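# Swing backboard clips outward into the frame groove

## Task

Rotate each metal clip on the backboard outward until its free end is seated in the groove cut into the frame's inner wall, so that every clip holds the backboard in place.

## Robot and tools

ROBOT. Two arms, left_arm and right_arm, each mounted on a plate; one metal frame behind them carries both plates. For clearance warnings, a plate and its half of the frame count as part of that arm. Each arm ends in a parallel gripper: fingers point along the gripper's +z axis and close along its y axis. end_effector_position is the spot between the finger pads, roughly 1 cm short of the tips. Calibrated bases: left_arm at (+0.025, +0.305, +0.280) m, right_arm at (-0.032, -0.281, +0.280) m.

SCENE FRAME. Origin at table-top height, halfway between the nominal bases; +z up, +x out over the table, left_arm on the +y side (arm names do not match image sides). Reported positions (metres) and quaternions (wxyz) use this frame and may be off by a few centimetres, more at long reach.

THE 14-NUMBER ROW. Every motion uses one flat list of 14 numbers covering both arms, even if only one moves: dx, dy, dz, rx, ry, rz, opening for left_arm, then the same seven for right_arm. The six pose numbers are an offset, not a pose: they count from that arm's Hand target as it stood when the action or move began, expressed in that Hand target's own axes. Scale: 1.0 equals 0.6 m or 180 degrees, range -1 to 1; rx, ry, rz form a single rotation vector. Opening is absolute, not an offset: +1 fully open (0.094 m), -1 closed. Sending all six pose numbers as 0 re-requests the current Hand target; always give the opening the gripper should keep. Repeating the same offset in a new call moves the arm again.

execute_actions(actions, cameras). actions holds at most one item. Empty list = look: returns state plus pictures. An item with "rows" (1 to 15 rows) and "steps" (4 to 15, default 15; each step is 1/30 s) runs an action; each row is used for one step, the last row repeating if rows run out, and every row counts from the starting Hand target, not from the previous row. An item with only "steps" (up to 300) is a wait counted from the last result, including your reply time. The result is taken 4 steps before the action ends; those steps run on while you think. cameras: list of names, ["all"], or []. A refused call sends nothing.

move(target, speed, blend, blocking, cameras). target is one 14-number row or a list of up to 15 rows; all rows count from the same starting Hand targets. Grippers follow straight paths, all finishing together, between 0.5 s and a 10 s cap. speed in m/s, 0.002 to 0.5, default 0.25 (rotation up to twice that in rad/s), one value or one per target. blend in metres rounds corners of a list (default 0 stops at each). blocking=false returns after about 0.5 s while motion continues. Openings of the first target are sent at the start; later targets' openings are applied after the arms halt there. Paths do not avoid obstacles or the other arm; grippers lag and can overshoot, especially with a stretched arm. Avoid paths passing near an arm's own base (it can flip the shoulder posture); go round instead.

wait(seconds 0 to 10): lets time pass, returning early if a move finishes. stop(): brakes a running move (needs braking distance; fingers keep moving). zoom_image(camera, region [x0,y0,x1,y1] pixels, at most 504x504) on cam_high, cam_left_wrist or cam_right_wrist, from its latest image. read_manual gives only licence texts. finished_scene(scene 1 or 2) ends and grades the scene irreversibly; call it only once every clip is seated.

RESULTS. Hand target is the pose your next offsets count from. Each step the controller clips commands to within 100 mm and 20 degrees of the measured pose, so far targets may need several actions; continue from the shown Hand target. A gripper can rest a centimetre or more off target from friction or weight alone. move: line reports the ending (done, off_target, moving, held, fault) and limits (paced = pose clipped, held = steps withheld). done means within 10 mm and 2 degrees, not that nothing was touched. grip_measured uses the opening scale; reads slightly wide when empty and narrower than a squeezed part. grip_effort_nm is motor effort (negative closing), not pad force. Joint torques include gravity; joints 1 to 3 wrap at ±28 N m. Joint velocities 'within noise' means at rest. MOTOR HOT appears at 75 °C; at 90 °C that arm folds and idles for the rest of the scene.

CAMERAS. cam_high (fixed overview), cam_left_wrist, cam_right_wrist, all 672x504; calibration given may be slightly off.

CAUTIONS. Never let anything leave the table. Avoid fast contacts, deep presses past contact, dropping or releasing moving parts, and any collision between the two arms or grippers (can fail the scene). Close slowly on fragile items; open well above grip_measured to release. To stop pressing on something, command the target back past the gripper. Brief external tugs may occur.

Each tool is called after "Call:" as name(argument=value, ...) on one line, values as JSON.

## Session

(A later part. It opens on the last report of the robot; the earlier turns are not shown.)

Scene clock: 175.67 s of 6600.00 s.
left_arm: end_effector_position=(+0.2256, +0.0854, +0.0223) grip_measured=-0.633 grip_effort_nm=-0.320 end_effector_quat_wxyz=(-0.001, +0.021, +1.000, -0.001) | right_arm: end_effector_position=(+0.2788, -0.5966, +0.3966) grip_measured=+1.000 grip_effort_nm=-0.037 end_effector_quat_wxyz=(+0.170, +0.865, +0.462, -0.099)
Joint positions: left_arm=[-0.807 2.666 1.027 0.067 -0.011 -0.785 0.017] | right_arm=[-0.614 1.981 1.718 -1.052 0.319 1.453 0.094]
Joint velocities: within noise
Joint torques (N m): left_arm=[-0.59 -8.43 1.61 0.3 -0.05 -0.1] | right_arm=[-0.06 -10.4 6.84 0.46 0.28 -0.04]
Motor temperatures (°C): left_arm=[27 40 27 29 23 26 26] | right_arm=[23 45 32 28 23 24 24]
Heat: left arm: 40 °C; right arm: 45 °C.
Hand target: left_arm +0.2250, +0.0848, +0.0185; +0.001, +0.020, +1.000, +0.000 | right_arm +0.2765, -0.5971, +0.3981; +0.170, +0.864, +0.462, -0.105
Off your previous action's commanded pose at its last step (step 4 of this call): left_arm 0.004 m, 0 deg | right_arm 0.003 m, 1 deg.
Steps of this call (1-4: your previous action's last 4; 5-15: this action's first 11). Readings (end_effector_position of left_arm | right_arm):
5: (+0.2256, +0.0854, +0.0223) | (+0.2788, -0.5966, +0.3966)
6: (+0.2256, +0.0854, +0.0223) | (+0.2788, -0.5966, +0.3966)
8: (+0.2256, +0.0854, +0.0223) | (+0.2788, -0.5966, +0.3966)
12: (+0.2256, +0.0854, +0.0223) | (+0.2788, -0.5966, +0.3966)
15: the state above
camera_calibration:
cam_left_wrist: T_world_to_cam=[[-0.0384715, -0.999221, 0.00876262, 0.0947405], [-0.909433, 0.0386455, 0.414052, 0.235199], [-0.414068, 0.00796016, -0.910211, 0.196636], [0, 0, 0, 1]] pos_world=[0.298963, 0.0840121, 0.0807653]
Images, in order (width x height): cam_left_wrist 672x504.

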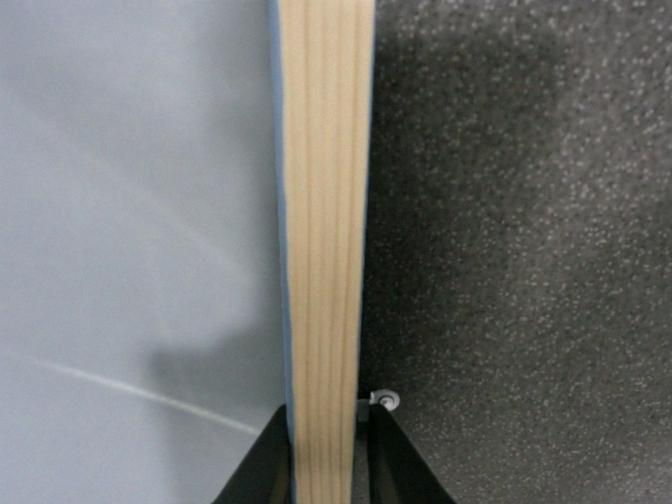

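Call:
execute_actions(actions=[{"rows":[[0,0,0,0,0,0,-0.65,0,0,0,0,0,0,1]],"steps":15}], cameras=["cam_left_wrist"])

Call:
zoom_image(camera="cam_left_wrist", region=[300, 350, 440, 470])

Scene clock: 176.17 s of 6600.00 s.
left_arm: end_effector_position=(+0.2256, +0.0854, +0.0223) grip_measured=-0.643 grip_effort_nm=-0.354 end_effector_quat_wxyz=(-0.001, +0.021, +1.000, -0.001) | right_arm: end_effector_position=(+0.2788, -0.5966, +0.3966) grip_measured=+1.000 grip_effort_nm=-0.037 end_effector_quat_wxyz=(+0.170, +0.865, +0.462, -0.099)
Joint positions: left_arm=[-0.807 2.666 1.027 0.067 -0.011 -0.785 0.017] | right_arm=[-0.614 1.981 1.718 -1.052 0.319 1.453 0.094]
Joint velocities: within noise
Joint torques (N m): left_arm=[-0.55 -8.42 1.58 0.3 -0.05 -0.1] | right_arm=[-0.08 -10.56 6.99 0.45 0.28 -0.03]
Motor temperatures (°C): left_arm=[27 40 27 29 23 26 26] | right_arm=[23 45 32 28 23 24 24]
Heat: left arm: 40 °C; right arm: 45 °C.
Hand target: left_arm +0.2250, +0.0848, +0.0185; +0.001, +0.020, +1.000, +0.000 | right_arm +0.2765, -0.5971, +0.3981; +0.170, +0.864, +0.462, -0.105
Off your previous action's commanded pose at its last step (step 4 of this call): left_arm 0.004 m, 0 deg | right_arm 0.003 m, 1 deg.
Steps of this call (1-4: your previous action's last 4; 5-15: this action's first 11). Readings (end_effector_position of left_arm | right_arm):
5: (+0.2256, +0.0854, +0.0223) | (+0.2788, -0.5966, +0.3966)
6: (+0.2256, +0.0854, +0.0223) | (+0.2788, -0.5966, +0.3966)
8: (+0.2256, +0.0854, +0.0223) | (+0.2788, -0.5966, +0.3966)
12: (+0.2256, +0.0854, +0.0223) | (+0.2788, -0.5966, +0.3966)
15: the state above
camera_calibration:
cam_left_wrist: T_world_to_cam=[[-0.0384715, -0.999221, 0.00876262, 0.0947405], [-0.909433, 0.0386455, 0.414052, 0.235199], [-0.414068, 0.00796016, -0.910211, 0.196636], [0, 0, 0, 1]] pos_world=[0.298963, 0.0840121, 0.0807653]
Images, in order (width x height): cam_left_wrist 672x504.

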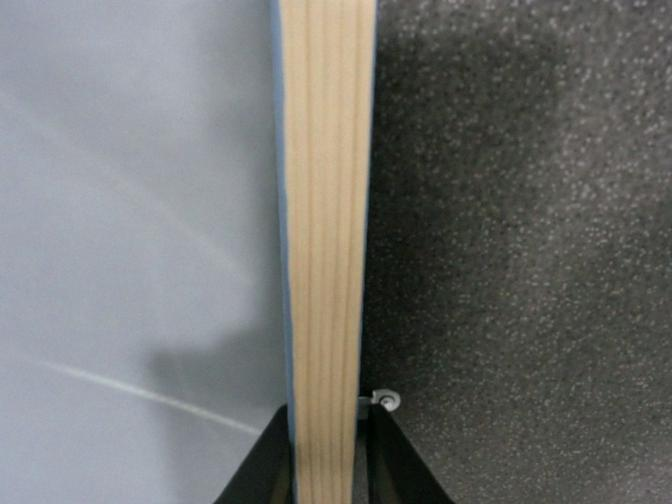

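Scaled by 3.600 from the camera's 672x504 image, which has a finer 960x720 frame.

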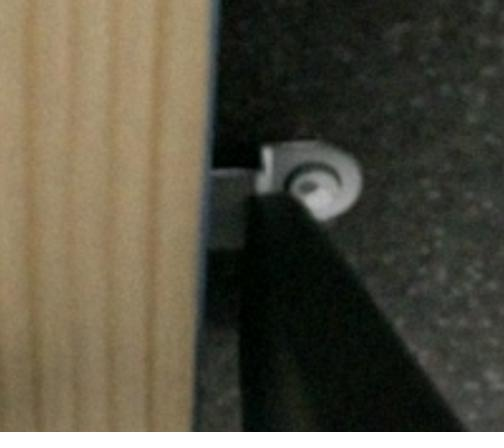

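Clip #6 is now perpendicular. Releasing and lifting.

Call:
execute_actions(actions=[{"rows":[[0,0,0,0,0,0,-0.45,0,0,0,0,0,0,1]],"steps":15}], cameras=[])

Call:
move(target=[[0,0,-0.13,0,0,0,-0.45,0,0,0,0,0,0,1]], speed=0.12, cameras=["cam_left_wrist"])

Scene clock: 176.67 s of 6600.00 s.
left_arm: end_effector_position=(+0.2260, +0.0850, +0.0223) grip_measured=-0.453 grip_effort_nm=0.168 end_effector_quat_wxyz=(+0.000, +0.021, +1.000, -0.001) | right_arm: end_effector_position=(+0.2788, -0.5966, +0.3966) grip_measured=+1.000 grip_effort_nm=-0.032 end_effector_quat_wxyz=(+0.170, +0.865, +0.462, -0.099)
Joint positions: left_arm=[-0.807 2.666 1.027 0.069 -0.011 -0.785 0.026] | right_arm=[-0.614 1.981 1.718 -1.052 0.319 1.453 0.094]
Joint velocities: within noise
Joint torques (N m): left_arm=[-0.57 -8.43 1.57 0.29 -0.05 -0.1] | right_arm=[-0.03 -10.62 7.06 0.43 0.29 -0.03]
Motor temperatures (°C): left_arm=[27 40 27 29 23 26 26] | right_arm=[23 45 32 28 23 24 24]
Heat: left arm: 40 °C; right arm: 45 °C.
Hand target: left_arm +0.2250, +0.0848, +0.0185; +0.001, +0.020, +1.000, +0.000 | right_arm +0.2765, -0.5971, +0.3981; +0.170, +0.864, +0.462, -0.105
Off your previous action's commanded pose at its last step (step 4 of this call): left_arm 0.004 m, 0 deg | right_arm 0.003 m, 1 deg.
Steps of this call (1-4: your previous action's last 4; 5-15: this action's first 11). Readings (end_effector_position of left_arm | right_arm):
5: (+0.2256, +0.0854, +0.0223) | (+0.2788, -0.5966, +0.3966)
6: (+0.2259, +0.0851, +0.0223) | (+0.2788, -0.5966, +0.3966)
8: (+0.2260, +0.0850, +0.0223) | (+0.2788, -0.5966, +0.3966)
12: (+0.2260, +0.0850, +0.0223) | (+0.2788, -0.5966, +0.3966)
15: the state above
No camera images: "cameras" was empty.

Scene clock: 178.10 s of 6600.00 s.
left_arm: end_effector_position=(+0.2281, +0.0830, +0.0918) grip_measured=-0.453 grip_effort_nm=0.168 end_effector_quat_wxyz=(+0.002, +0.021, +1.000, -0.004) | right_arm: end_effector_position=(+0.2788, -0.5966, +0.3966) grip_measured=+1.000 grip_effort_nm=-0.032 end_effector_quat_wxyz=(+0.170, +0.865, +0.462, -0.099)
Joint positions: left_arm=[-0.809 2.396 0.93 -0.098 -0.011 -0.787 0.026] | right_arm=[-0.614 1.981 1.718 -1.052 0.319 1.453 0.094]
Joint velocities: within noise
Joint torques (N m): left_arm=[-0.65 -11.1 1.16 0.1 -0.04 -0.12] | right_arm=[0.05 -10.51 7.04 0.43 0.29 -0.03]
Motor temperatures (°C): left_arm=[27 41 27 29 23 26 26] | right_arm=[23 45 32 28 23 24 24]
Heat: left arm: 41 °C; right arm: 45 °C.
Hand target: left_arm +0.2250, +0.0848, +0.0965; +0.001, +0.020, +1.000, +0.000 | right_arm +0.2765, -0.5971, +0.3981; +0.170, +0.864, +0.462, -0.105
Off your previous action's commanded pose at its last step (step 4 of this call): left_arm 0.004 m, 0 deg | right_arm 0.003 m, 1 deg.
Off the commanded pose: left_arm 0.006 m, 0 deg | right_arm 0.003 m, 1 deg.
Kept back: nothing.
move: done
camera_calibration:
cam_left_wrist: T_world_to_cam=[[-0.0399477, -0.999093, 0.0147426, 0.0915392], [-0.911718, 0.0424836, 0.408614, 0.209466], [-0.408869, 0.00288212, -0.912588, 0.260404], [0, 0, 0, 1]] pos_world=[0.301101, 0.0818068, 0.150701]
Images, in order (width x height): cam_left_wrist 672x504.

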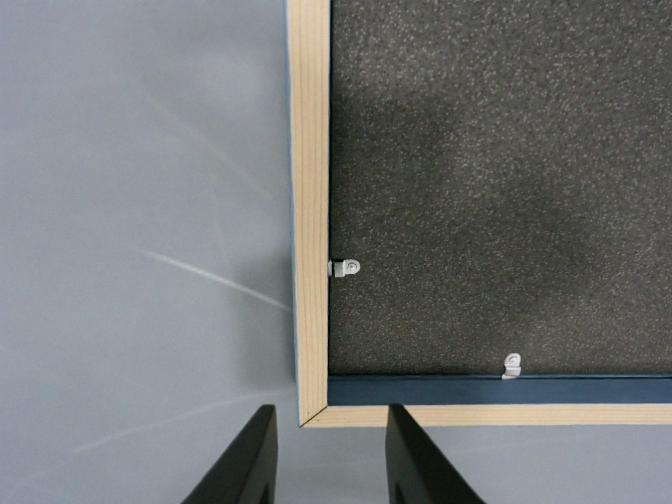

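Call:
move(target=[-0.05,-0.16,-0.13,0,0,0,0.05,0,0,0,0,0,0,1], speed=0.2, cameras=["cam_left_wrist"])

Scene clock: 179.97 s of 6600.00 s.
left_arm: end_effector_position=(+0.2480, -0.0083, +0.1684) grip_measured=+0.047 grip_effort_nm=0.168 end_effector_quat_wxyz=(-0.003, +0.024, +1.000, +0.003) | right_arm: end_effector_position=(+0.2788, -0.5966, +0.3966) grip_measured=+1.000 grip_effort_nm=-0.042 end_effector_quat_wxyz=(+0.170, +0.865, +0.462, -0.099)
Joint positions: left_arm=[-0.935 2.338 1.345 -0.589 -0.011 -0.907 0.049] | right_arm=[-0.614 1.981 1.718 -1.052 0.319 1.453 0.094]
Joint velocities: within noise
Joint torques (N m): left_arm=[-0.38 -11.82 5.23 0.06 -0.05 -0.12] | right_arm=[0.06 -10.54 7.01 0.45 0.29 -0.02]
Motor temperatures (°C): left_arm=[27 41 27 29 23 26 26] | right_arm=[23 45 32 28 23 24 24]
Heat: left arm: 41 °C; right arm: 45 °C.
Hand target: left_arm +0.2508, -0.0123, +0.1744; +0.001, +0.020, +1.000, +0.000 | right_arm +0.2765, -0.5971, +0.3981; +0.170, +0.864, +0.462, -0.105
Off the commanded pose: left_arm 0.008 m, 1 deg | right_arm 0.003 m, 1 deg.
Kept back: nothing.
move: done
camera_calibration:
cam_left_wrist: T_world_to_cam=[[-0.0446632, -0.999, 0.00218673, 0.00325832], [-0.907311, 0.0414799, 0.418409, 0.197495], [-0.418081, 0.0167034, -0.908256, 0.34036], [0, 0, 0, 1]] pos_world=[0.321632, -0.0106222, 0.226493]
Images, in order (width x height): cam_left_wrist 672x504.

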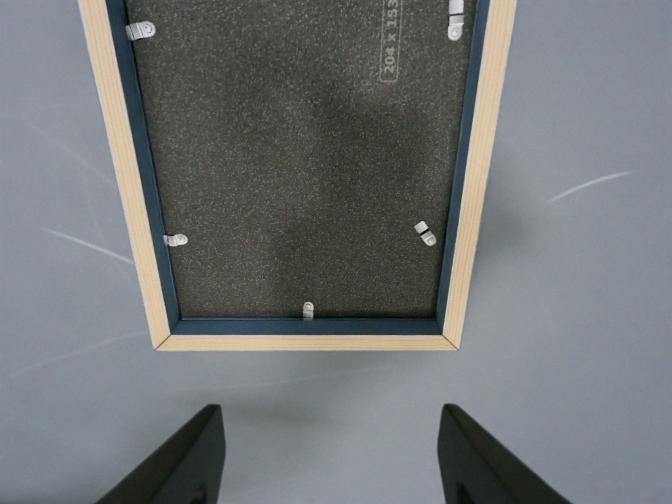

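Call:
move(target=[0.017,-0.1036,0.2,0,0,0,0.25,0,0,0,0,0,0,1], speed=0.15, cameras=["cam_left_wrist"])

Scene clock: 181.97 s of 6600.00 s.
left_arm: end_effector_position=(+0.2360, -0.0687, +0.0565) grip_measured=+0.247 grip_effort_nm=0.164 end_effector_quat_wxyz=(-0.004, +0.024, +1.000, +0.004) | right_arm: end_effector_position=(+0.2788, -0.5966, +0.3966) grip_measured=+1.000 grip_effort_nm=-0.042 end_effector_quat_wxyz=(+0.170, +0.865, +0.462, -0.099)
Joint positions: left_arm=[-1.035 2.774 1.681 -0.494 -0.011 -1.009 0.059] | right_arm=[-0.614 1.981 1.718 -1.052 0.319 1.453 0.094]
Joint velocities: within noise
Joint torques (N m): left_arm=[-0.43 -11.81 5.12 0.23 -0.04 -0.12] | right_arm=[0.1 -10.55 6.98 0.43 0.32 -0.02]
Motor temperatures (°C): left_arm=[27 41 27 29 23 26 26] | right_arm=[23 45 32 28 23 24 24]
Heat: left arm: 41 °C; right arm: 45 °C.
Hand target: left_arm +0.2382, -0.0739, +0.0544; +0.001, +0.020, +1.000, +0.000 | right_arm +0.2765, -0.5971, +0.3981; +0.170, +0.864, +0.462, -0.105
Off the commanded pose: left_arm 0.006 m, 1 deg | right_arm 0.003 m, 1 deg.
Kept back: nothing.
move: done
camera_calibration:
cam_left_wrist: T_world_to_cam=[[-0.0439533, -0.999033, -0.00121343, -0.057329], [-0.906896, 0.0393901, 0.419509, 0.23565], [-0.419055, 0.0195392, -0.907751, 0.235143], [0, 0, 0, 1]] pos_world=[0.309729, -0.0711503, 0.114524]
Images, in order (width x height): cam_left_wrist 672x504.

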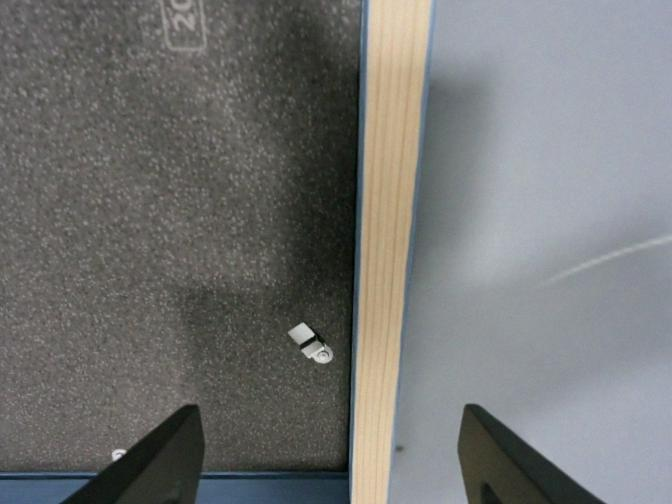

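Call:
move(target=[-0.0018,-0.0127,0.06,0,0,0,0.25,0,0,0,0,0,0,1], speed=0.06, cameras=["cam_left_wrist"])

Call:
zoom_image(camera="cam_left_wrist", region=[170, 350, 370, 500])

Scene clock: 183.37 s of 6600.00 s.
left_arm: end_effector_position=(+0.2393, -0.0786, +0.0245) grip_measured=+0.247 grip_effort_nm=0.164 end_effector_quat_wxyz=(-0.003, +0.022, +1.000, +0.002) | right_arm: end_effector_position=(+0.2788, -0.5966, +0.3966) grip_measured=+1.000 grip_effort_nm=-0.037 end_effector_quat_wxyz=(+0.170, +0.865, +0.462, -0.099)
Joint positions: left_arm=[-1.039 2.897 1.798 -0.481 -0.01 -1.015 0.059] | right_arm=[-0.614 1.981 1.718 -1.052 0.319 1.453 0.094]
Joint velocities: within noise
Joint torques (N m): left_arm=[-0.61 -11.3 5.08 0.28 -0.05 -0.12] | right_arm=[-0.03 -10.55 6.93 0.42 0.26 -0.03]
Motor temperatures (°C): left_arm=[27 41 27 29 23 26 26] | right_arm=[23 45 32 28 23 24 24]
Heat: left arm: 41 °C; right arm: 45 °C.
Hand target: left_arm +0.2391, -0.0815, +0.0183; +0.001, +0.020, +1.000, +0.000 | right_arm +0.2765, -0.5971, +0.3981; +0.170, +0.864, +0.462, -0.105
Off the commanded pose: left_arm 0.007 m, 0 deg | right_arm 0.003 m, 1 deg.
Kept back: nothing.
move: done
camera_calibration:
cam_left_wrist: T_world_to_cam=[[-0.0408247, -0.999158, 0.00415897, -0.0679754], [-0.908165, 0.0388418, 0.416807, 0.252793], [-0.416618, 0.013239, -0.908985, 0.206599], [0, 0, 0, 1]] pos_world=[0.312875, -0.0804723, 0.0827117]
Images, in order (width x height): cam_left_wrist 672x504.

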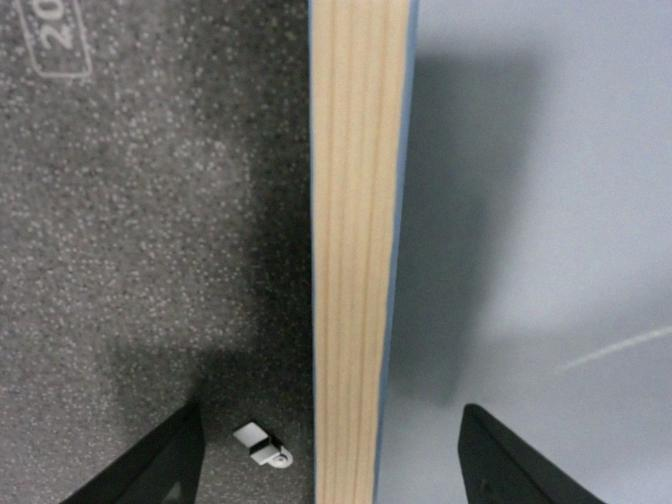

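Scaled by 2.520 from the camera's 672x504 image, which has a finer 960x720 frame.

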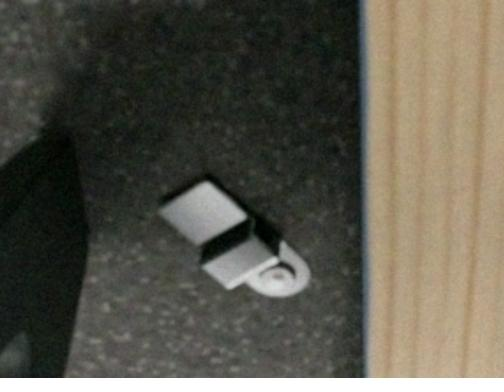

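Call:
move(target=[[0.0028,-0.0043,-0.04,0,0,0,0.25,0,0,0,0,0,0,1],[0.0028,-0.0043,0,0,0,0,0.2,0,0,0,0,0,0,1]], speed=0.06, cameras=["cam_left_wrist"])

Call:
zoom_image(camera="cam_left_wrist", region=[170, 350, 370, 500])

Scene clock: 185.23 s of 6600.00 s.
left_arm: end_effector_position=(+0.2373, -0.0811, +0.0247) grip_measured=+0.203 grip_effort_nm=-0.120 end_effector_quat_wxyz=(-0.003, +0.022, +1.000, +0.002) | right_arm: end_effector_position=(+0.2788, -0.5966, +0.3966) grip_measured=+1.000 grip_effort_nm=-0.037 end_effector_quat_wxyz=(+0.170, +0.865, +0.462, -0.099)
Joint positions: left_arm=[-1.046 2.9 1.807 -0.487 -0.01 -1.022 0.057] | right_arm=[-0.614 1.981 1.718 -1.052 0.319 1.453 0.094]
Joint velocities: within noise
Joint torques (N m): left_arm=[-0.57 -11.32 5.2 0.27 -0.05 -0.11] | right_arm=[-0.08 -10.58 7.08 0.43 0.29 -0.03]
Motor temperatures (°C): left_arm=[27 41 27 29 23 26 26] | right_arm=[23 45 32 28 23 24 24]
Heat: left arm: 41 °C; right arm: 45 °C.
Hand target: left_arm +0.2374, -0.0841, +0.0184; +0.001, +0.020, +1.000, +0.000 | right_arm +0.2765, -0.5971, +0.3981; +0.170, +0.864, +0.462, -0.105
Off the commanded pose: left_arm 0.007 m, 0 deg | right_arm 0.003 m, 1 deg.
Kept back: nothing.
move: done
camera_calibration:
cam_left_wrist: T_world_to_cam=[[-0.04121, -0.999143, 0.00386157, -0.070479], [-0.90811, 0.0390666, 0.416905, 0.250952], [-0.416699, 0.0136739, -0.908942, 0.206025], [0, 0, 0, 1]] pos_world=[0.310838, -0.0830396, 0.0829136]
Images, in order (width x height): cam_left_wrist 672x504.

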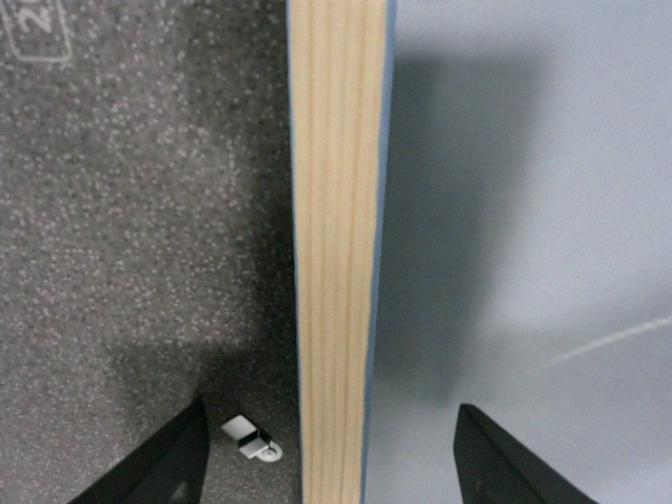

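Scaled by 2.520 from the camera's 672x504 image, which has a finer 960x720 frame.

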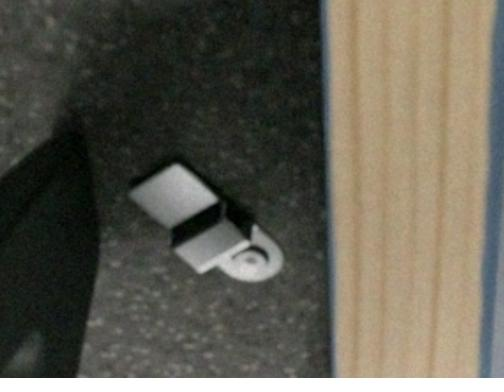

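Call:
execute_actions(actions=[{"rows":[[0,0,0,0,0,0,0.05,0,0,0,0,0,0,1]],"steps":15}], cameras=[])

Call:
execute_actions(actions=[{"rows":[[0,0,0,0,0,0,-0.15,0,0,0,0,0,0,1]],"steps":15}], cameras=["cam_left_wrist"])

Call:
execute_actions(actions=[{"rows":[[0,0,0,0,0,0,-0.3,0,0,0,0,0,0,1]],"steps":15}], cameras=["cam_left_wrist"])

Call:
execute_actions(actions=[{"rows":[[0,0,0,0,0,0,-0.42,0,0,0,0,0,0,1]],"steps":15}], cameras=["cam_left_wrist"])

Call:
zoom_image(camera="cam_left_wrist", region=[220, 380, 360, 500])

Scene clock: 185.87 s of 6600.00 s.
left_arm: end_effector_position=(+0.2373, -0.0811, +0.0247) grip_measured=+0.053 grip_effort_nm=-0.120 end_effector_quat_wxyz=(-0.003, +0.022, +1.000, +0.002) | right_arm: end_effector_position=(+0.2788, -0.5966, +0.3966) grip_measured=+1.000 grip_effort_nm=-0.037 end_effector_quat_wxyz=(+0.170, +0.865, +0.462, -0.099)
Joint positions: left_arm=[-1.046 2.9 1.807 -0.487 -0.01 -1.022 0.049] | right_arm=[-0.614 1.981 1.718 -1.052 0.319 1.453 0.094]
Joint velocities: within noise
Joint torques (N m): left_arm=[-0.57 -11.3 5.19 0.27 -0.06 -0.11] | right_arm=[0.01 -10.56 6.99 0.46 0.32 0]
Motor temperatures (°C): left_arm=[27 41 27 29 23 26 26] | right_arm=[23 45 32 28 23 24 24]
Heat: left arm: 41 °C; right arm: 45 °C.
Hand target: left_arm +0.2374, -0.0841, +0.0184; +0.001, +0.020, +1.000, +0.000 | right_arm +0.2765, -0.5971, +0.3981; +0.170, +0.864, +0.462, -0.105
Steps of this call (1-8: nothing new was sent; 9-19: this action's first 11). Readings (end_effector_position of left_arm | right_arm):
9: (+0.2373, -0.0811, +0.0247) | (+0.2788, -0.5966, +0.3966)
10: (+0.2373, -0.0811, +0.0247) | (+0.2788, -0.5966, +0.3966)
12: (+0.2373, -0.0811, +0.0247) | (+0.2788, -0.5966, +0.3966)
16: (+0.2373, -0.0811, +0.0247) | (+0.2788, -0.5966, +0.3966)
19: the state above
No camera images: "cameras" was empty.

Scene clock: 186.37 s of 6600.00 s.
left_arm: end_effector_position=(+0.2374, -0.0798, +0.0247) grip_measured=-0.147 grip_effort_nm=-0.129 end_effector_quat_wxyz=(-0.002, +0.022, +1.000, +0.005) | right_arm: end_effector_position=(+0.2788, -0.5966, +0.3966) grip_measured=+1.000 grip_effort_nm=-0.037 end_effector_quat_wxyz=(+0.170, +0.865, +0.462, -0.099)
Joint positions: left_arm=[-1.046 2.9 1.807 -0.491 -0.014 -1.022 0.04] | right_arm=[-0.614 1.981 1.718 -1.052 0.319 1.453 0.094]
Joint velocities: within noise
Joint torques (N m): left_arm=[-0.58 -11.3 5.18 0.31 -0.01 -0.11] | right_arm=[0.01 -10.63 6.95 0.41 0.29 -0.01]
Motor temperatures (°C): left_arm=[27 41 27 29 23 26 26] | right_arm=[23 45 32 28 23 24 24]
Heat: left arm: 41 °C; right arm: 45 °C.
Hand target: left_arm +0.2374, -0.0841, +0.0184; +0.001, +0.020, +1.000, +0.000 | right_arm +0.2765, -0.5971, +0.3981; +0.170, +0.864, +0.462, -0.105
Off your previous action's commanded pose at its last step (step 4 of this call): left_arm 0.007 m, 0 deg | right_arm 0.003 m, 1 deg.
Steps of this call (1-4: your previous action's last 4; 5-15: this action's first 11). Readings (end_effector_position of left_arm | right_arm):
5: (+0.2373, -0.0809, +0.0247) | (+0.2788, -0.5966, +0.3966)
6: (+0.2373, -0.0803, +0.0247) | (+0.2788, -0.5966, +0.3966)
8: (+0.2374, -0.0798, +0.0247) | (+0.2788, -0.5966, +0.3966)
12: (+0.2374, -0.0798, +0.0247) | (+0.2788, -0.5966, +0.3966)
15: the state above
camera_calibration:
cam_left_wrist: T_world_to_cam=[[-0.041299, -0.999145, -0.00190327, -0.0690358], [-0.90879, 0.0367725, 0.41563, 0.251044], [-0.415204, 0.0188948, -0.909532, 0.206154], [0, 0, 0, 1]] pos_world=[0.310892, -0.0821035, 0.0830307]
Images, in order (width x height): cam_left_wrist 672x504.

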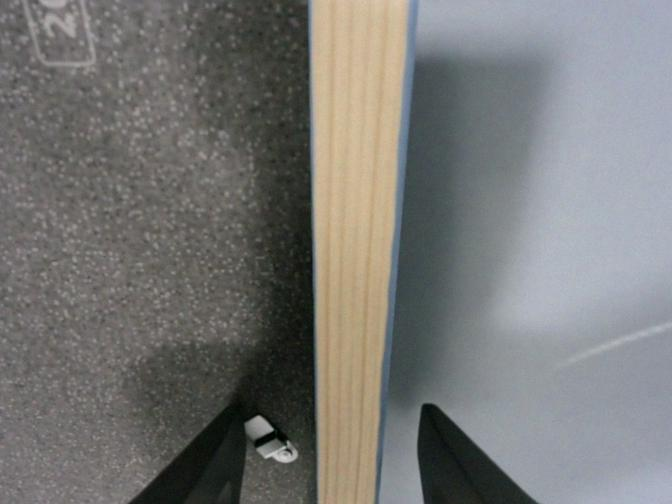

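Scene clock: 186.87 s of 6600.00 s.
left_arm: end_effector_position=(+0.2377, -0.0789, +0.0247) grip_measured=-0.297 grip_effort_nm=-0.125 end_effector_quat_wxyz=(-0.001, +0.022, +1.000, +0.007) | right_arm: end_effector_position=(+0.2788, -0.5966, +0.3966) grip_measured=+1.000 grip_effort_nm=-0.032 end_effector_quat_wxyz=(+0.170, +0.865, +0.462, -0.099)
Joint positions: left_arm=[-1.046 2.9 1.807 -0.494 -0.018 -1.022 0.033] | right_arm=[-0.614 1.981 1.718 -1.052 0.319 1.453 0.094]
Joint velocities: within noise
Joint torques (N m): left_arm=[-0.57 -11.33 5.15 0.32 0.03 -0.12] | right_arm=[-0.03 -10.52 7.01 0.41 0.27 -0.02]
Motor temperatures (°C): left_arm=[27 41 27 29 23 26 26] | right_arm=[23 45 32 28 23 24 24]
Heat: left arm: 41 °C; right arm: 45 °C.
Hand target: left_arm +0.2374, -0.0841, +0.0184; +0.001, +0.020, +1.000, +0.000 | right_arm +0.2765, -0.5971, +0.3981; +0.170, +0.864, +0.462, -0.105
Off your previous action's commanded pose at its last step (step 4 of this call): left_arm 0.008 m, 1 deg | right_arm 0.003 m, 1 deg.
Steps of this call (1-4: your previous action's last 4; 5-15: this action's first 11). Readings (end_effector_position of left_arm | right_arm):
5: (+0.2377, -0.0794, +0.0247) | (+0.2788, -0.5966, +0.3966)
6: (+0.2377, -0.0792, +0.0247) | (+0.2788, -0.5966, +0.3966)
8: (+0.2378, -0.0790, +0.0247) | (+0.2788, -0.5966, +0.3966)
12: (+0.2377, -0.0789, +0.0247) | (+0.2788, -0.5966, +0.3966)
15: the state above
camera_calibration:
cam_left_wrist: T_world_to_cam=[[-0.0413683, -0.999125, -0.0061662, -0.0679919], [-0.909636, 0.0351085, 0.413919, 0.251368], [-0.413341, 0.0227321, -0.910293, 0.206138], [0, 0, 0, 1]] pos_world=[0.311046, -0.0814436, 0.083181]
Images, in order (width x height): cam_left_wrist 672x504.

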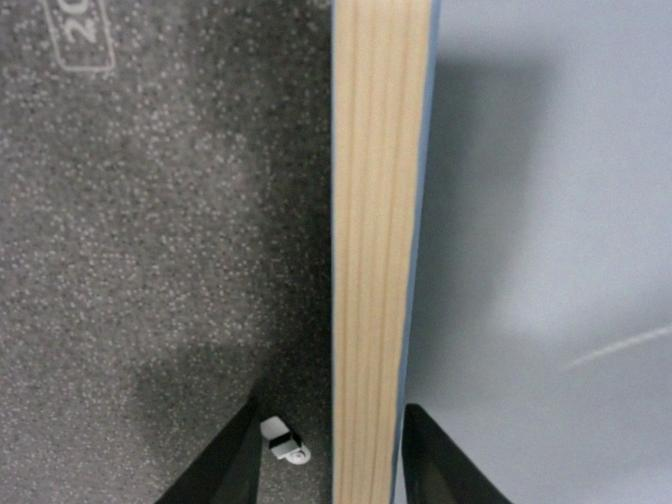

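Scene clock: 187.37 s of 6600.00 s.
left_arm: end_effector_position=(+0.2381, -0.0788, +0.0247) grip_measured=-0.417 grip_effort_nm=-0.149 end_effector_quat_wxyz=(+0.000, +0.022, +1.000, +0.007) | right_arm: end_effector_position=(+0.2788, -0.5966, +0.3966) grip_measured=+1.000 grip_effort_nm=-0.032 end_effector_quat_wxyz=(+0.170, +0.865, +0.462, -0.099)
Joint positions: left_arm=[-1.046 2.9 1.807 -0.494 -0.021 -1.022 0.027] | right_arm=[-0.614 1.981 1.718 -1.052 0.319 1.453 0.094]
Joint velocities: within noise
Joint torques (N m): left_arm=[-0.55 -11.32 5.14 0.32 0.06 -0.12] | right_arm=[0.1 -10.54 6.93 0.42 0.3 -0.03]
Motor temperatures (°C): left_arm=[27 41 27 29 23 26 26] | right_arm=[23 45 32 28 23 24 24]
Heat: left arm: 41 °C; right arm: 45 °C.
Hand target: left_arm +0.2374, -0.0841, +0.0184; +0.001, +0.020, +1.000, +0.000 | right_arm +0.2765, -0.5971, +0.3981; +0.170, +0.864, +0.462, -0.105
Off your previous action's commanded pose at its last step (step 4 of this call): left_arm 0.008 m, 1 deg | right_arm 0.003 m, 1 deg.
Steps of this call (1-4: your previous action's last 4; 5-15: this action's first 11). Readings (end_effector_position of left_arm | right_arm):
5: (+0.2380, -0.0786, +0.0247) | (+0.2788, -0.5966, +0.3966)
6: (+0.2380, -0.0786, +0.0247) | (+0.2788, -0.5966, +0.3966)
8: (+0.2381, -0.0788, +0.0247) | (+0.2788, -0.5966, +0.3966)
12: (+0.2381, -0.0788, +0.0247) | (+0.2788, -0.5966, +0.3966)
15: the state above
camera_calibration:
cam_left_wrist: T_world_to_cam=[[-0.041377, -0.999119, -0.00702931, -0.0678372], [-0.910539, 0.0348103, 0.411955, 0.25197], [-0.411348, 0.0234459, -0.911177, 0.205907], [0, 0, 0, 1]] pos_world=[0.311321, -0.0813762, 0.0833407]
Images, in order (width x height): cam_left_wrist 672x504.

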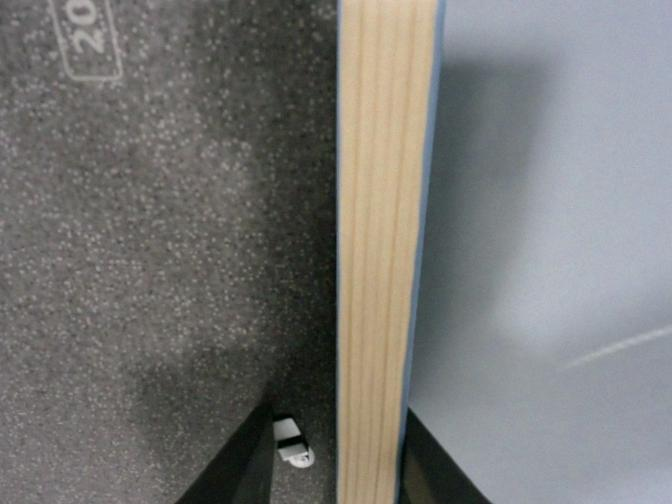

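Scaled by 3.600 from the camera's 672x504 image, which has a finer 960x720 frame.

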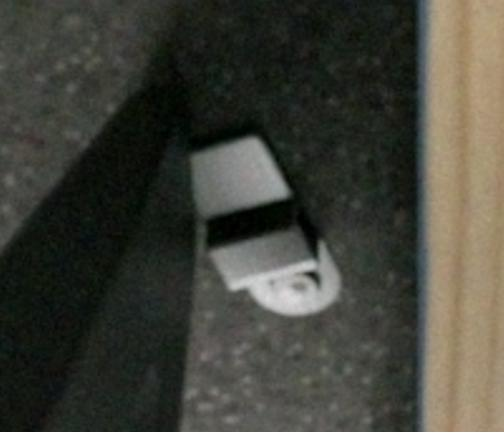

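Call:
execute_actions(actions=[{"rows":[[0,0,0,0,0,0,-0.5,0,0,0,0,0,0,1]],"steps":15}], cameras=["cam_left_wrist"])

Call:
zoom_image(camera="cam_left_wrist", region=[240, 380, 380, 500])

Call:
execute_actions(actions=[{"rows":[[0,0,0,0,0,0,-0.56,0,0,0,0,0,0,1]],"steps":15}], cameras=["cam_left_wrist"])

Call:
zoom_image(camera="cam_left_wrist", region=[240, 380, 380, 500])

Scene clock: 187.93 s of 6600.00 s.
left_arm: end_effector_position=(+0.2387, -0.0801, +0.0250) grip_measured=-0.496 grip_effort_nm=-0.178 end_effector_quat_wxyz=(+0.001, +0.022, +1.000, +0.005) | right_arm: end_effector_position=(+0.2788, -0.5966, +0.3966) grip_measured=+1.000 grip_effort_nm=-0.037 end_effector_quat_wxyz=(+0.170, +0.865, +0.462, -0.099)
Joint positions: left_arm=[-1.046 2.9 1.808 -0.491 -0.02 -1.022 0.024] | right_arm=[-0.614 1.981 1.718 -1.052 0.319 1.453 0.094]
Joint velocities: within noise
Joint torques (N m): left_arm=[-0.55 -11.32 5.05 0.29 0.05 -0.11] | right_arm=[-0.09 -10.56 6.89 0.42 0.3 -0.03]
Motor temperatures (°C): left_arm=[27 41 27 29 23 26 26] | right_arm=[23 45 32 28 23 24 24]
Heat: left arm: 41 °C; right arm: 45 °C.
Hand target: left_arm +0.2373, -0.0840, +0.0184; +0.001, +0.020, +1.000, +0.000 | right_arm +0.2765, -0.5971, +0.3981; +0.170, +0.864, +0.462, -0.105
Off your previous action's commanded pose at its last step (step 4 of this call): left_arm 0.008 m, 1 deg | right_arm 0.003 m, 1 deg.
Steps of this call (1-4: your previous action's last 4; 5-6: nothing new was sent; 7-17: this action's first 11). Readings (end_effector_position of left_arm | right_arm):
7: (+0.2383, -0.0792, +0.0247) | (+0.2788, -0.5966, +0.3966)
8: (+0.2388, -0.0800, +0.0250) | (+0.2788, -0.5966, +0.3966)
10: (+0.2387, -0.0801, +0.0250) | (+0.2788, -0.5966, +0.3966)
14: (+0.2387, -0.0801, +0.0250) | (+0.2788, -0.5966, +0.3966)
17: the state above
camera_calibration:
cam_left_wrist: T_world_to_cam=[[-0.041302, -0.999143, -0.0027222, -0.0692506], [-0.911177, 0.0365476, 0.41039, 0.252769], [-0.409939, 0.0194303, -0.911906, 0.205754], [0, 0, 0, 1]] pos_world=[0.311804, -0.0824273, 0.0837059]
Images, in order (width x height): cam_left_wrist 672x504.

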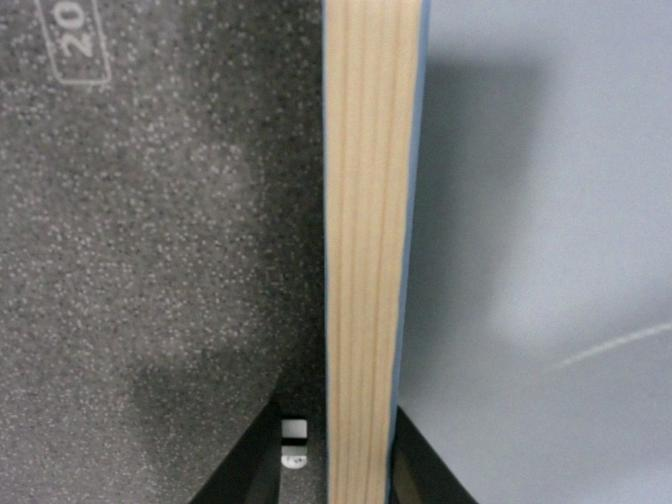

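Scaled by 3.600 from the camera's 672x504 image, which has a finer 960x720 frame.

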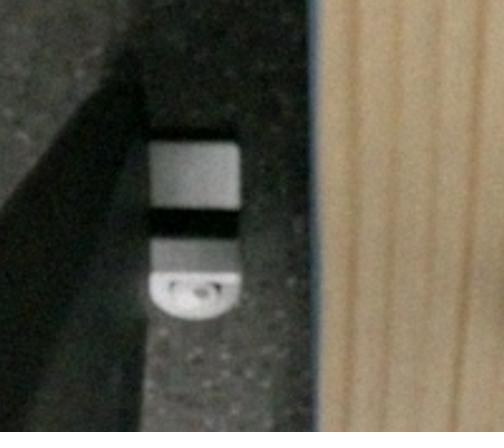

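Scene clock: 188.43 s of 6600.00 s.
left_arm: end_effector_position=(+0.2388, -0.0813, +0.0249) grip_measured=-0.556 grip_effort_nm=-0.173 end_effector_quat_wxyz=(+0.001, +0.022, +1.000, +0.002) | right_arm: end_effector_position=(+0.2788, -0.5966, +0.3966) grip_measured=+1.000 grip_effort_nm=-0.032 end_effector_quat_wxyz=(+0.170, +0.865, +0.462, -0.099)
Joint positions: left_arm=[-1.046 2.9 1.808 -0.486 -0.017 -1.022 0.021] | right_arm=[-0.614 1.981 1.718 -1.052 0.319 1.453 0.094]
Joint velocities: within noise
Joint torques (N m): left_arm=[-0.57 -11.3 5.05 0.27 0.02 -0.11] | right_arm=[-0.12 -10.5 6.9 0.43 0.29 -0.02]
Motor temperatures (°C): left_arm=[27 41 27 29 23 26 26] | right_arm=[23 45 32 28 23 24 24]
Heat: left arm: 41 °C; right arm: 45 °C.
Hand target: left_arm +0.2373, -0.0840, +0.0184; +0.001, +0.020, +1.000, +0.000 | right_arm +0.2765, -0.5971, +0.3981; +0.170, +0.864, +0.462, -0.105
Off your previous action's commanded pose at its last step (step 4 of this call): left_arm 0.008 m, 1 deg | right_arm 0.003 m, 1 deg.
Steps of this call (1-4: your previous action's last 4; 5-15: this action's first 11). Readings (end_effector_position of left_arm | right_arm):
5: (+0.2387, -0.0806, +0.0250) | (+0.2788, -0.5966, +0.3966)
6: (+0.2389, -0.0811, +0.0250) | (+0.2788, -0.5966, +0.3966)
8: (+0.2388, -0.0812, +0.0249) | (+0.2788, -0.5966, +0.3966)
12: (+0.2388, -0.0813, +0.0249) | (+0.2788, -0.5966, +0.3966)
15: the state above
camera_calibration:
cam_left_wrist: T_world_to_cam=[[-0.0412326, -0.999147, 0.0022501, -0.0705302], [-0.911054, 0.0385216, 0.410483, 0.253024], [-0.41022, 0.0148753, -0.911865, 0.2055], [0, 0, 0, 1]] pos_world=[0.311911, -0.0832738, 0.0836851]
Images, in order (width x height): cam_left_wrist 672x504.

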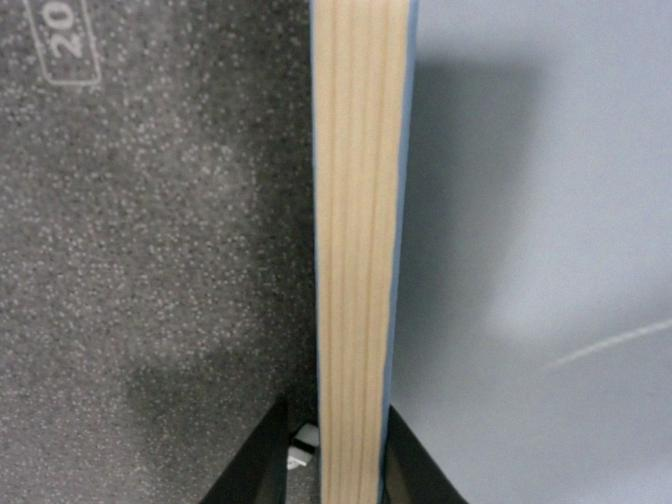

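Scaled by 3.600 from the camera's 672x504 image, which has a finer 960x720 frame.

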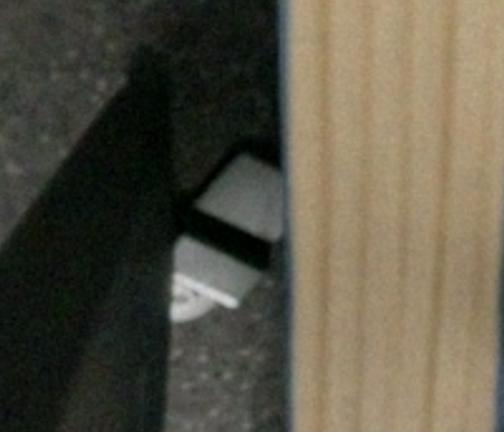

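Call:
execute_actions(actions=[{"rows":[[0,0,0,0,0,0,-0.6,0,0,0,0,0,0,1]],"steps":15}], cameras=["cam_left_wrist"])

Call:
zoom_image(camera="cam_left_wrist", region=[240, 380, 380, 500])

Call:
execute_actions(actions=[{"rows":[[0,0,0,0,0,0,-0.625,0,0,0,0,0,0,1]],"steps":15}], cameras=["cam_left_wrist"])

Call:
zoom_image(camera="cam_left_wrist", region=[240, 380, 380, 500])

Scene clock: 188.97 s of 6600.00 s.
left_arm: end_effector_position=(+0.2388, -0.0821, +0.0249) grip_measured=-0.596 grip_effort_nm=-0.183 end_effector_quat_wxyz=(+0.001, +0.022, +1.000, +0.001) | right_arm: end_effector_position=(+0.2788, -0.5966, +0.3966) grip_measured=+1.000 grip_effort_nm=-0.032 end_effector_quat_wxyz=(+0.170, +0.865, +0.462, -0.099)
Joint positions: left_arm=[-1.046 2.9 1.808 -0.483 -0.015 -1.022 0.019] | right_arm=[-0.614 1.981 1.718 -1.052 0.319 1.453 0.094]
Joint velocities: within noise
Joint torques (N m): left_arm=[-0.58 -11.32 5.05 0.24 -0.01 -0.11] | right_arm=[0.01 -10.59 6.91 0.43 0.31 -0.07]
Motor temperatures (°C): left_arm=[27 41 27 29 23 26 26] | right_arm=[23 45 32 28 23 24 24]
Heat: left arm: 41 °C; right arm: 45 °C.
Hand target: left_arm +0.2374, -0.0841, +0.0184; +0.001, +0.020, +1.000, +0.000 | right_arm +0.2765, -0.5971, +0.3981; +0.170, +0.864, +0.462, -0.105
Off your previous action's commanded pose at its last step (step 4 of this call): left_arm 0.007 m, 0 deg | right_arm 0.003 m, 1 deg.
Steps of this call (1-4: your previous action's last 4; 5: nothing new was sent; 6-16: this action's first 11). Readings (end_effector_position of left_arm | right_arm):
6: (+0.2388, -0.0817, +0.0249) | (+0.2788, -0.5966, +0.3966)
7: (+0.2389, -0.0819, +0.0249) | (+0.2788, -0.5966, +0.3966)
9: (+0.2389, -0.0821, +0.0249) | (+0.2788, -0.5966, +0.3966)
13: (+0.2388, -0.0821, +0.0249) | (+0.2788, -0.5966, +0.3966)
16: the state above
camera_calibration:
cam_left_wrist: T_world_to_cam=[[-0.0411862, -0.999133, 0.00604654, -0.071495], [-0.91084, 0.0400327, 0.410815, 0.253132], [-0.410701, 0.0114125, -0.911699, 0.20534], [0, 0, 0, 1]] pos_world=[0.311952, -0.0839101, 0.0836506]
Images, in order (width x height): cam_left_wrist 672x504.

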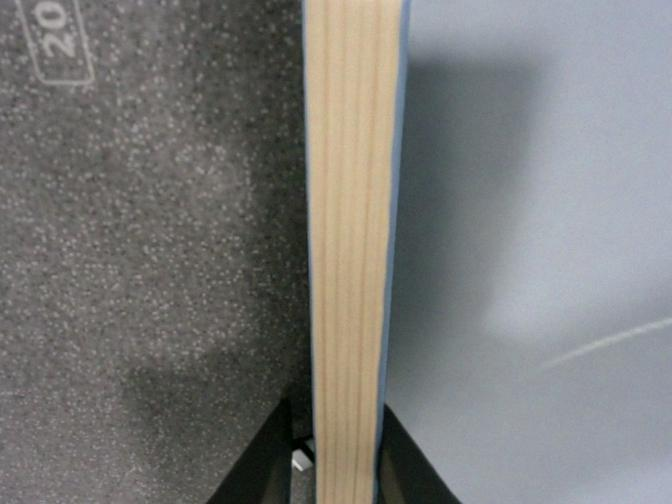

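Scaled by 3.600 from the camera's 672x504 image, which has a finer 960x720 frame.

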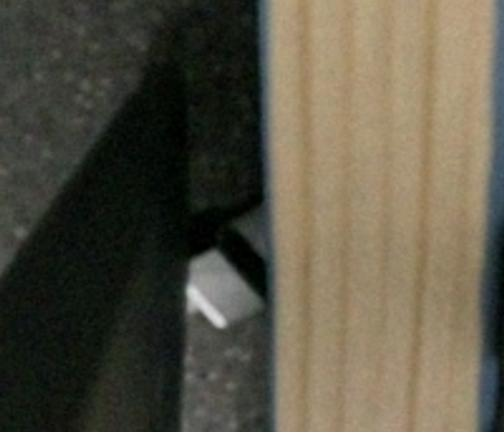

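Scene clock: 189.47 s of 6600.00 s.
left_arm: end_effector_position=(+0.2387, -0.0825, +0.0249) grip_measured=-0.620 grip_effort_nm=-0.212 end_effector_quat_wxyz=(+0.000, +0.022, +1.000, +0.000) | right_arm: end_effector_position=(+0.2788, -0.5966, +0.3966) grip_measured=+1.000 grip_effort_nm=-0.042 end_effector_quat_wxyz=(+0.170, +0.865, +0.462, -0.099)
Joint positions: left_arm=[-1.046 2.9 1.808 -0.482 -0.013 -1.022 0.018] | right_arm=[-0.614 1.981 1.718 -1.052 0.319 1.453 0.094]
Joint velocities: within noise
Joint torques (N m): left_arm=[-0.57 -11.34 5.07 0.24 -0.02 -0.11] | right_arm=[0.1 -10.51 6.91 0.43 0.29 -0.02]
Motor temperatures (°C): left_arm=[27 41 27 29 23 26 26] | right_arm=[23 45 32 28 23 24 24]
Heat: left arm: 41 °C; right arm: 45 °C.
Hand target: left_arm +0.2373, -0.0840, +0.0184; +0.001, +0.020, +1.000, +0.000 | right_arm +0.2765, -0.5971, +0.3981; +0.170, +0.864, +0.462, -0.105
Off your previous action's commanded pose at its last step (step 4 of this call): left_arm 0.007 m, 0 deg | right_arm 0.003 m, 1 deg.
Steps of this call (1-4: your previous action's last 4; 5-15: this action's first 11). Readings (end_effector_position of left_arm | right_arm):
5: (+0.2387, -0.0823, +0.0249) | (+0.2788, -0.5966, +0.3966)
6: (+0.2388, -0.0824, +0.0249) | (+0.2788, -0.5966, +0.3966)
8: (+0.2387, -0.0825, +0.0249) | (+0.2788, -0.5966, +0.3966)
12: (+0.2387, -0.0825, +0.0249) | (+0.2788, -0.5966, +0.3966)
15: the state above
camera_calibration:
cam_left_wrist: T_world_to_cam=[[-0.0407851, -0.999137, 0.00781724, -0.0720197], [-0.910534, 0.0403875, 0.411456, 0.252996], [-0.411417, 0.00966342, -0.911396, 0.205322], [0, 0, 0, 1]] pos_world=[0.311898, -0.0841595, 0.083596]
Images, in order (width x height): cam_left_wrist 672x504.

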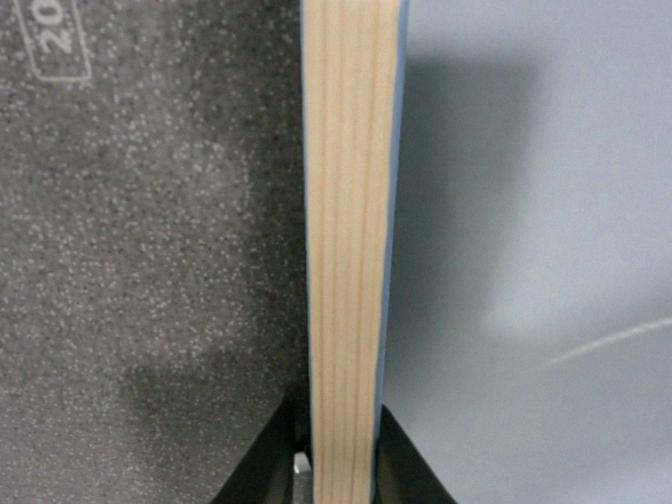

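Scaled by 3.600 from the camera's 672x504 image, which has a finer 960x720 frame.

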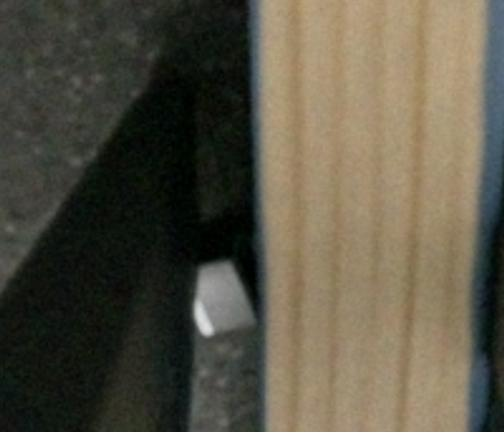

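Call:
execute_actions(actions=[{"rows":[[0,0,0,0,0,0,-0.64,0,0,0,0,0,0,1]],"steps":15}], cameras=["cam_left_wrist"])

Call:
zoom_image(camera="cam_left_wrist", region=[260, 420, 340, 490])

Scene clock: 190.00 s of 6600.00 s.
left_arm: end_effector_position=(+0.2387, -0.0827, +0.0249) grip_measured=-0.635 grip_effort_nm=-0.247 end_effector_quat_wxyz=(+0.000, +0.022, +1.000, -0.001) | right_arm: end_effector_position=(+0.2788, -0.5966, +0.3966) grip_measured=+1.000 grip_effort_nm=-0.037 end_effector_quat_wxyz=(+0.170, +0.865, +0.462, -0.099)
Joint positions: left_arm=[-1.046 2.9 1.808 -0.481 -0.013 -1.022 0.017] | right_arm=[-0.614 1.981 1.718 -1.052 0.319 1.453 0.094]
Joint velocities: within noise
Joint torques (N m): left_arm=[-0.57 -11.33 5.09 0.24 -0.03 -0.11] | right_arm=[0.2 -10.59 6.99 0.43 0.3 0]
Motor temperatures (°C): left_arm=[27 41 27 29 23 26 26] | right_arm=[23 45 32 28 23 24 24]
Heat: left arm: 41 °C; right arm: 45 °C.
Hand target: left_arm +0.2374, -0.0840, +0.0184; +0.001, +0.020, +1.000, +0.000 | right_arm +0.2765, -0.5971, +0.3981; +0.170, +0.864, +0.462, -0.105
Off your previous action's commanded pose at its last step (step 4 of this call): left_arm 0.007 m, 0 deg | right_arm 0.003 m, 1 deg.
Steps of this call (1-4: your previous action's last 4; 5: nothing new was sent; 6-16: this action's first 11). Readings (end_effector_position of left_arm | right_arm):
6: (+0.2387, -0.0826, +0.0249) | (+0.2788, -0.5966, +0.3966)
7: (+0.2387, -0.0827, +0.0249) | (+0.2788, -0.5966, +0.3966)
9: (+0.2387, -0.0827, +0.0249) | (+0.2788, -0.5966, +0.3966)
13: (+0.2387, -0.0827, +0.0249) | (+0.2788, -0.5966, +0.3966)
16: the state above
camera_calibration:
cam_left_wrist: T_world_to_cam=[[-0.0403947, -0.999146, 0.00866755, -0.0723322], [-0.910564, 0.0403822, 0.41139, 0.253042], [-0.411389, 0.00872562, -0.911418, 0.205254], [0, 0, 0, 1]] pos_world=[0.311929, -0.0842798, 0.0836]
Images, in order (width x height): cam_left_wrist 672x504.

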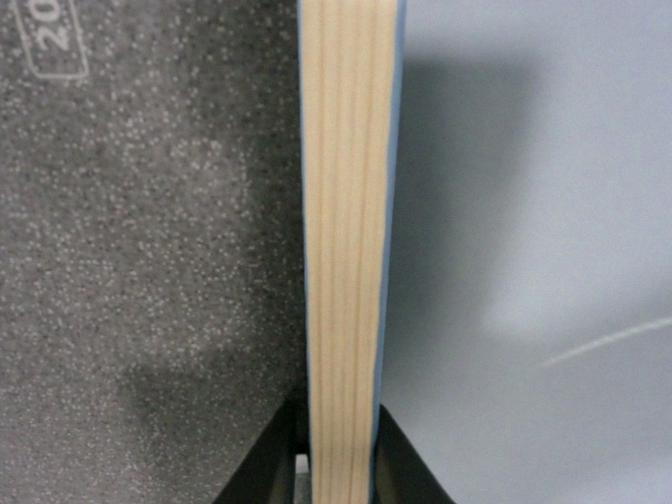

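Scaled by 6.300 from the camera's 672x504 image, which has a finer 960x720 frame.

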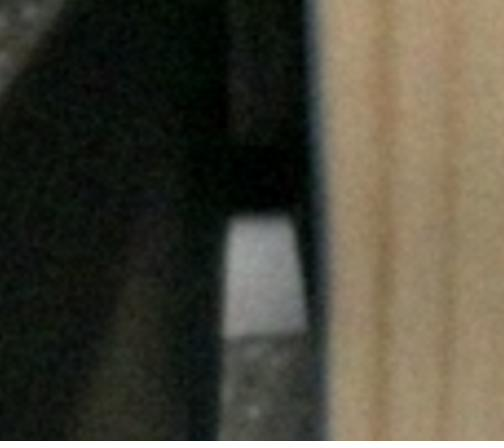

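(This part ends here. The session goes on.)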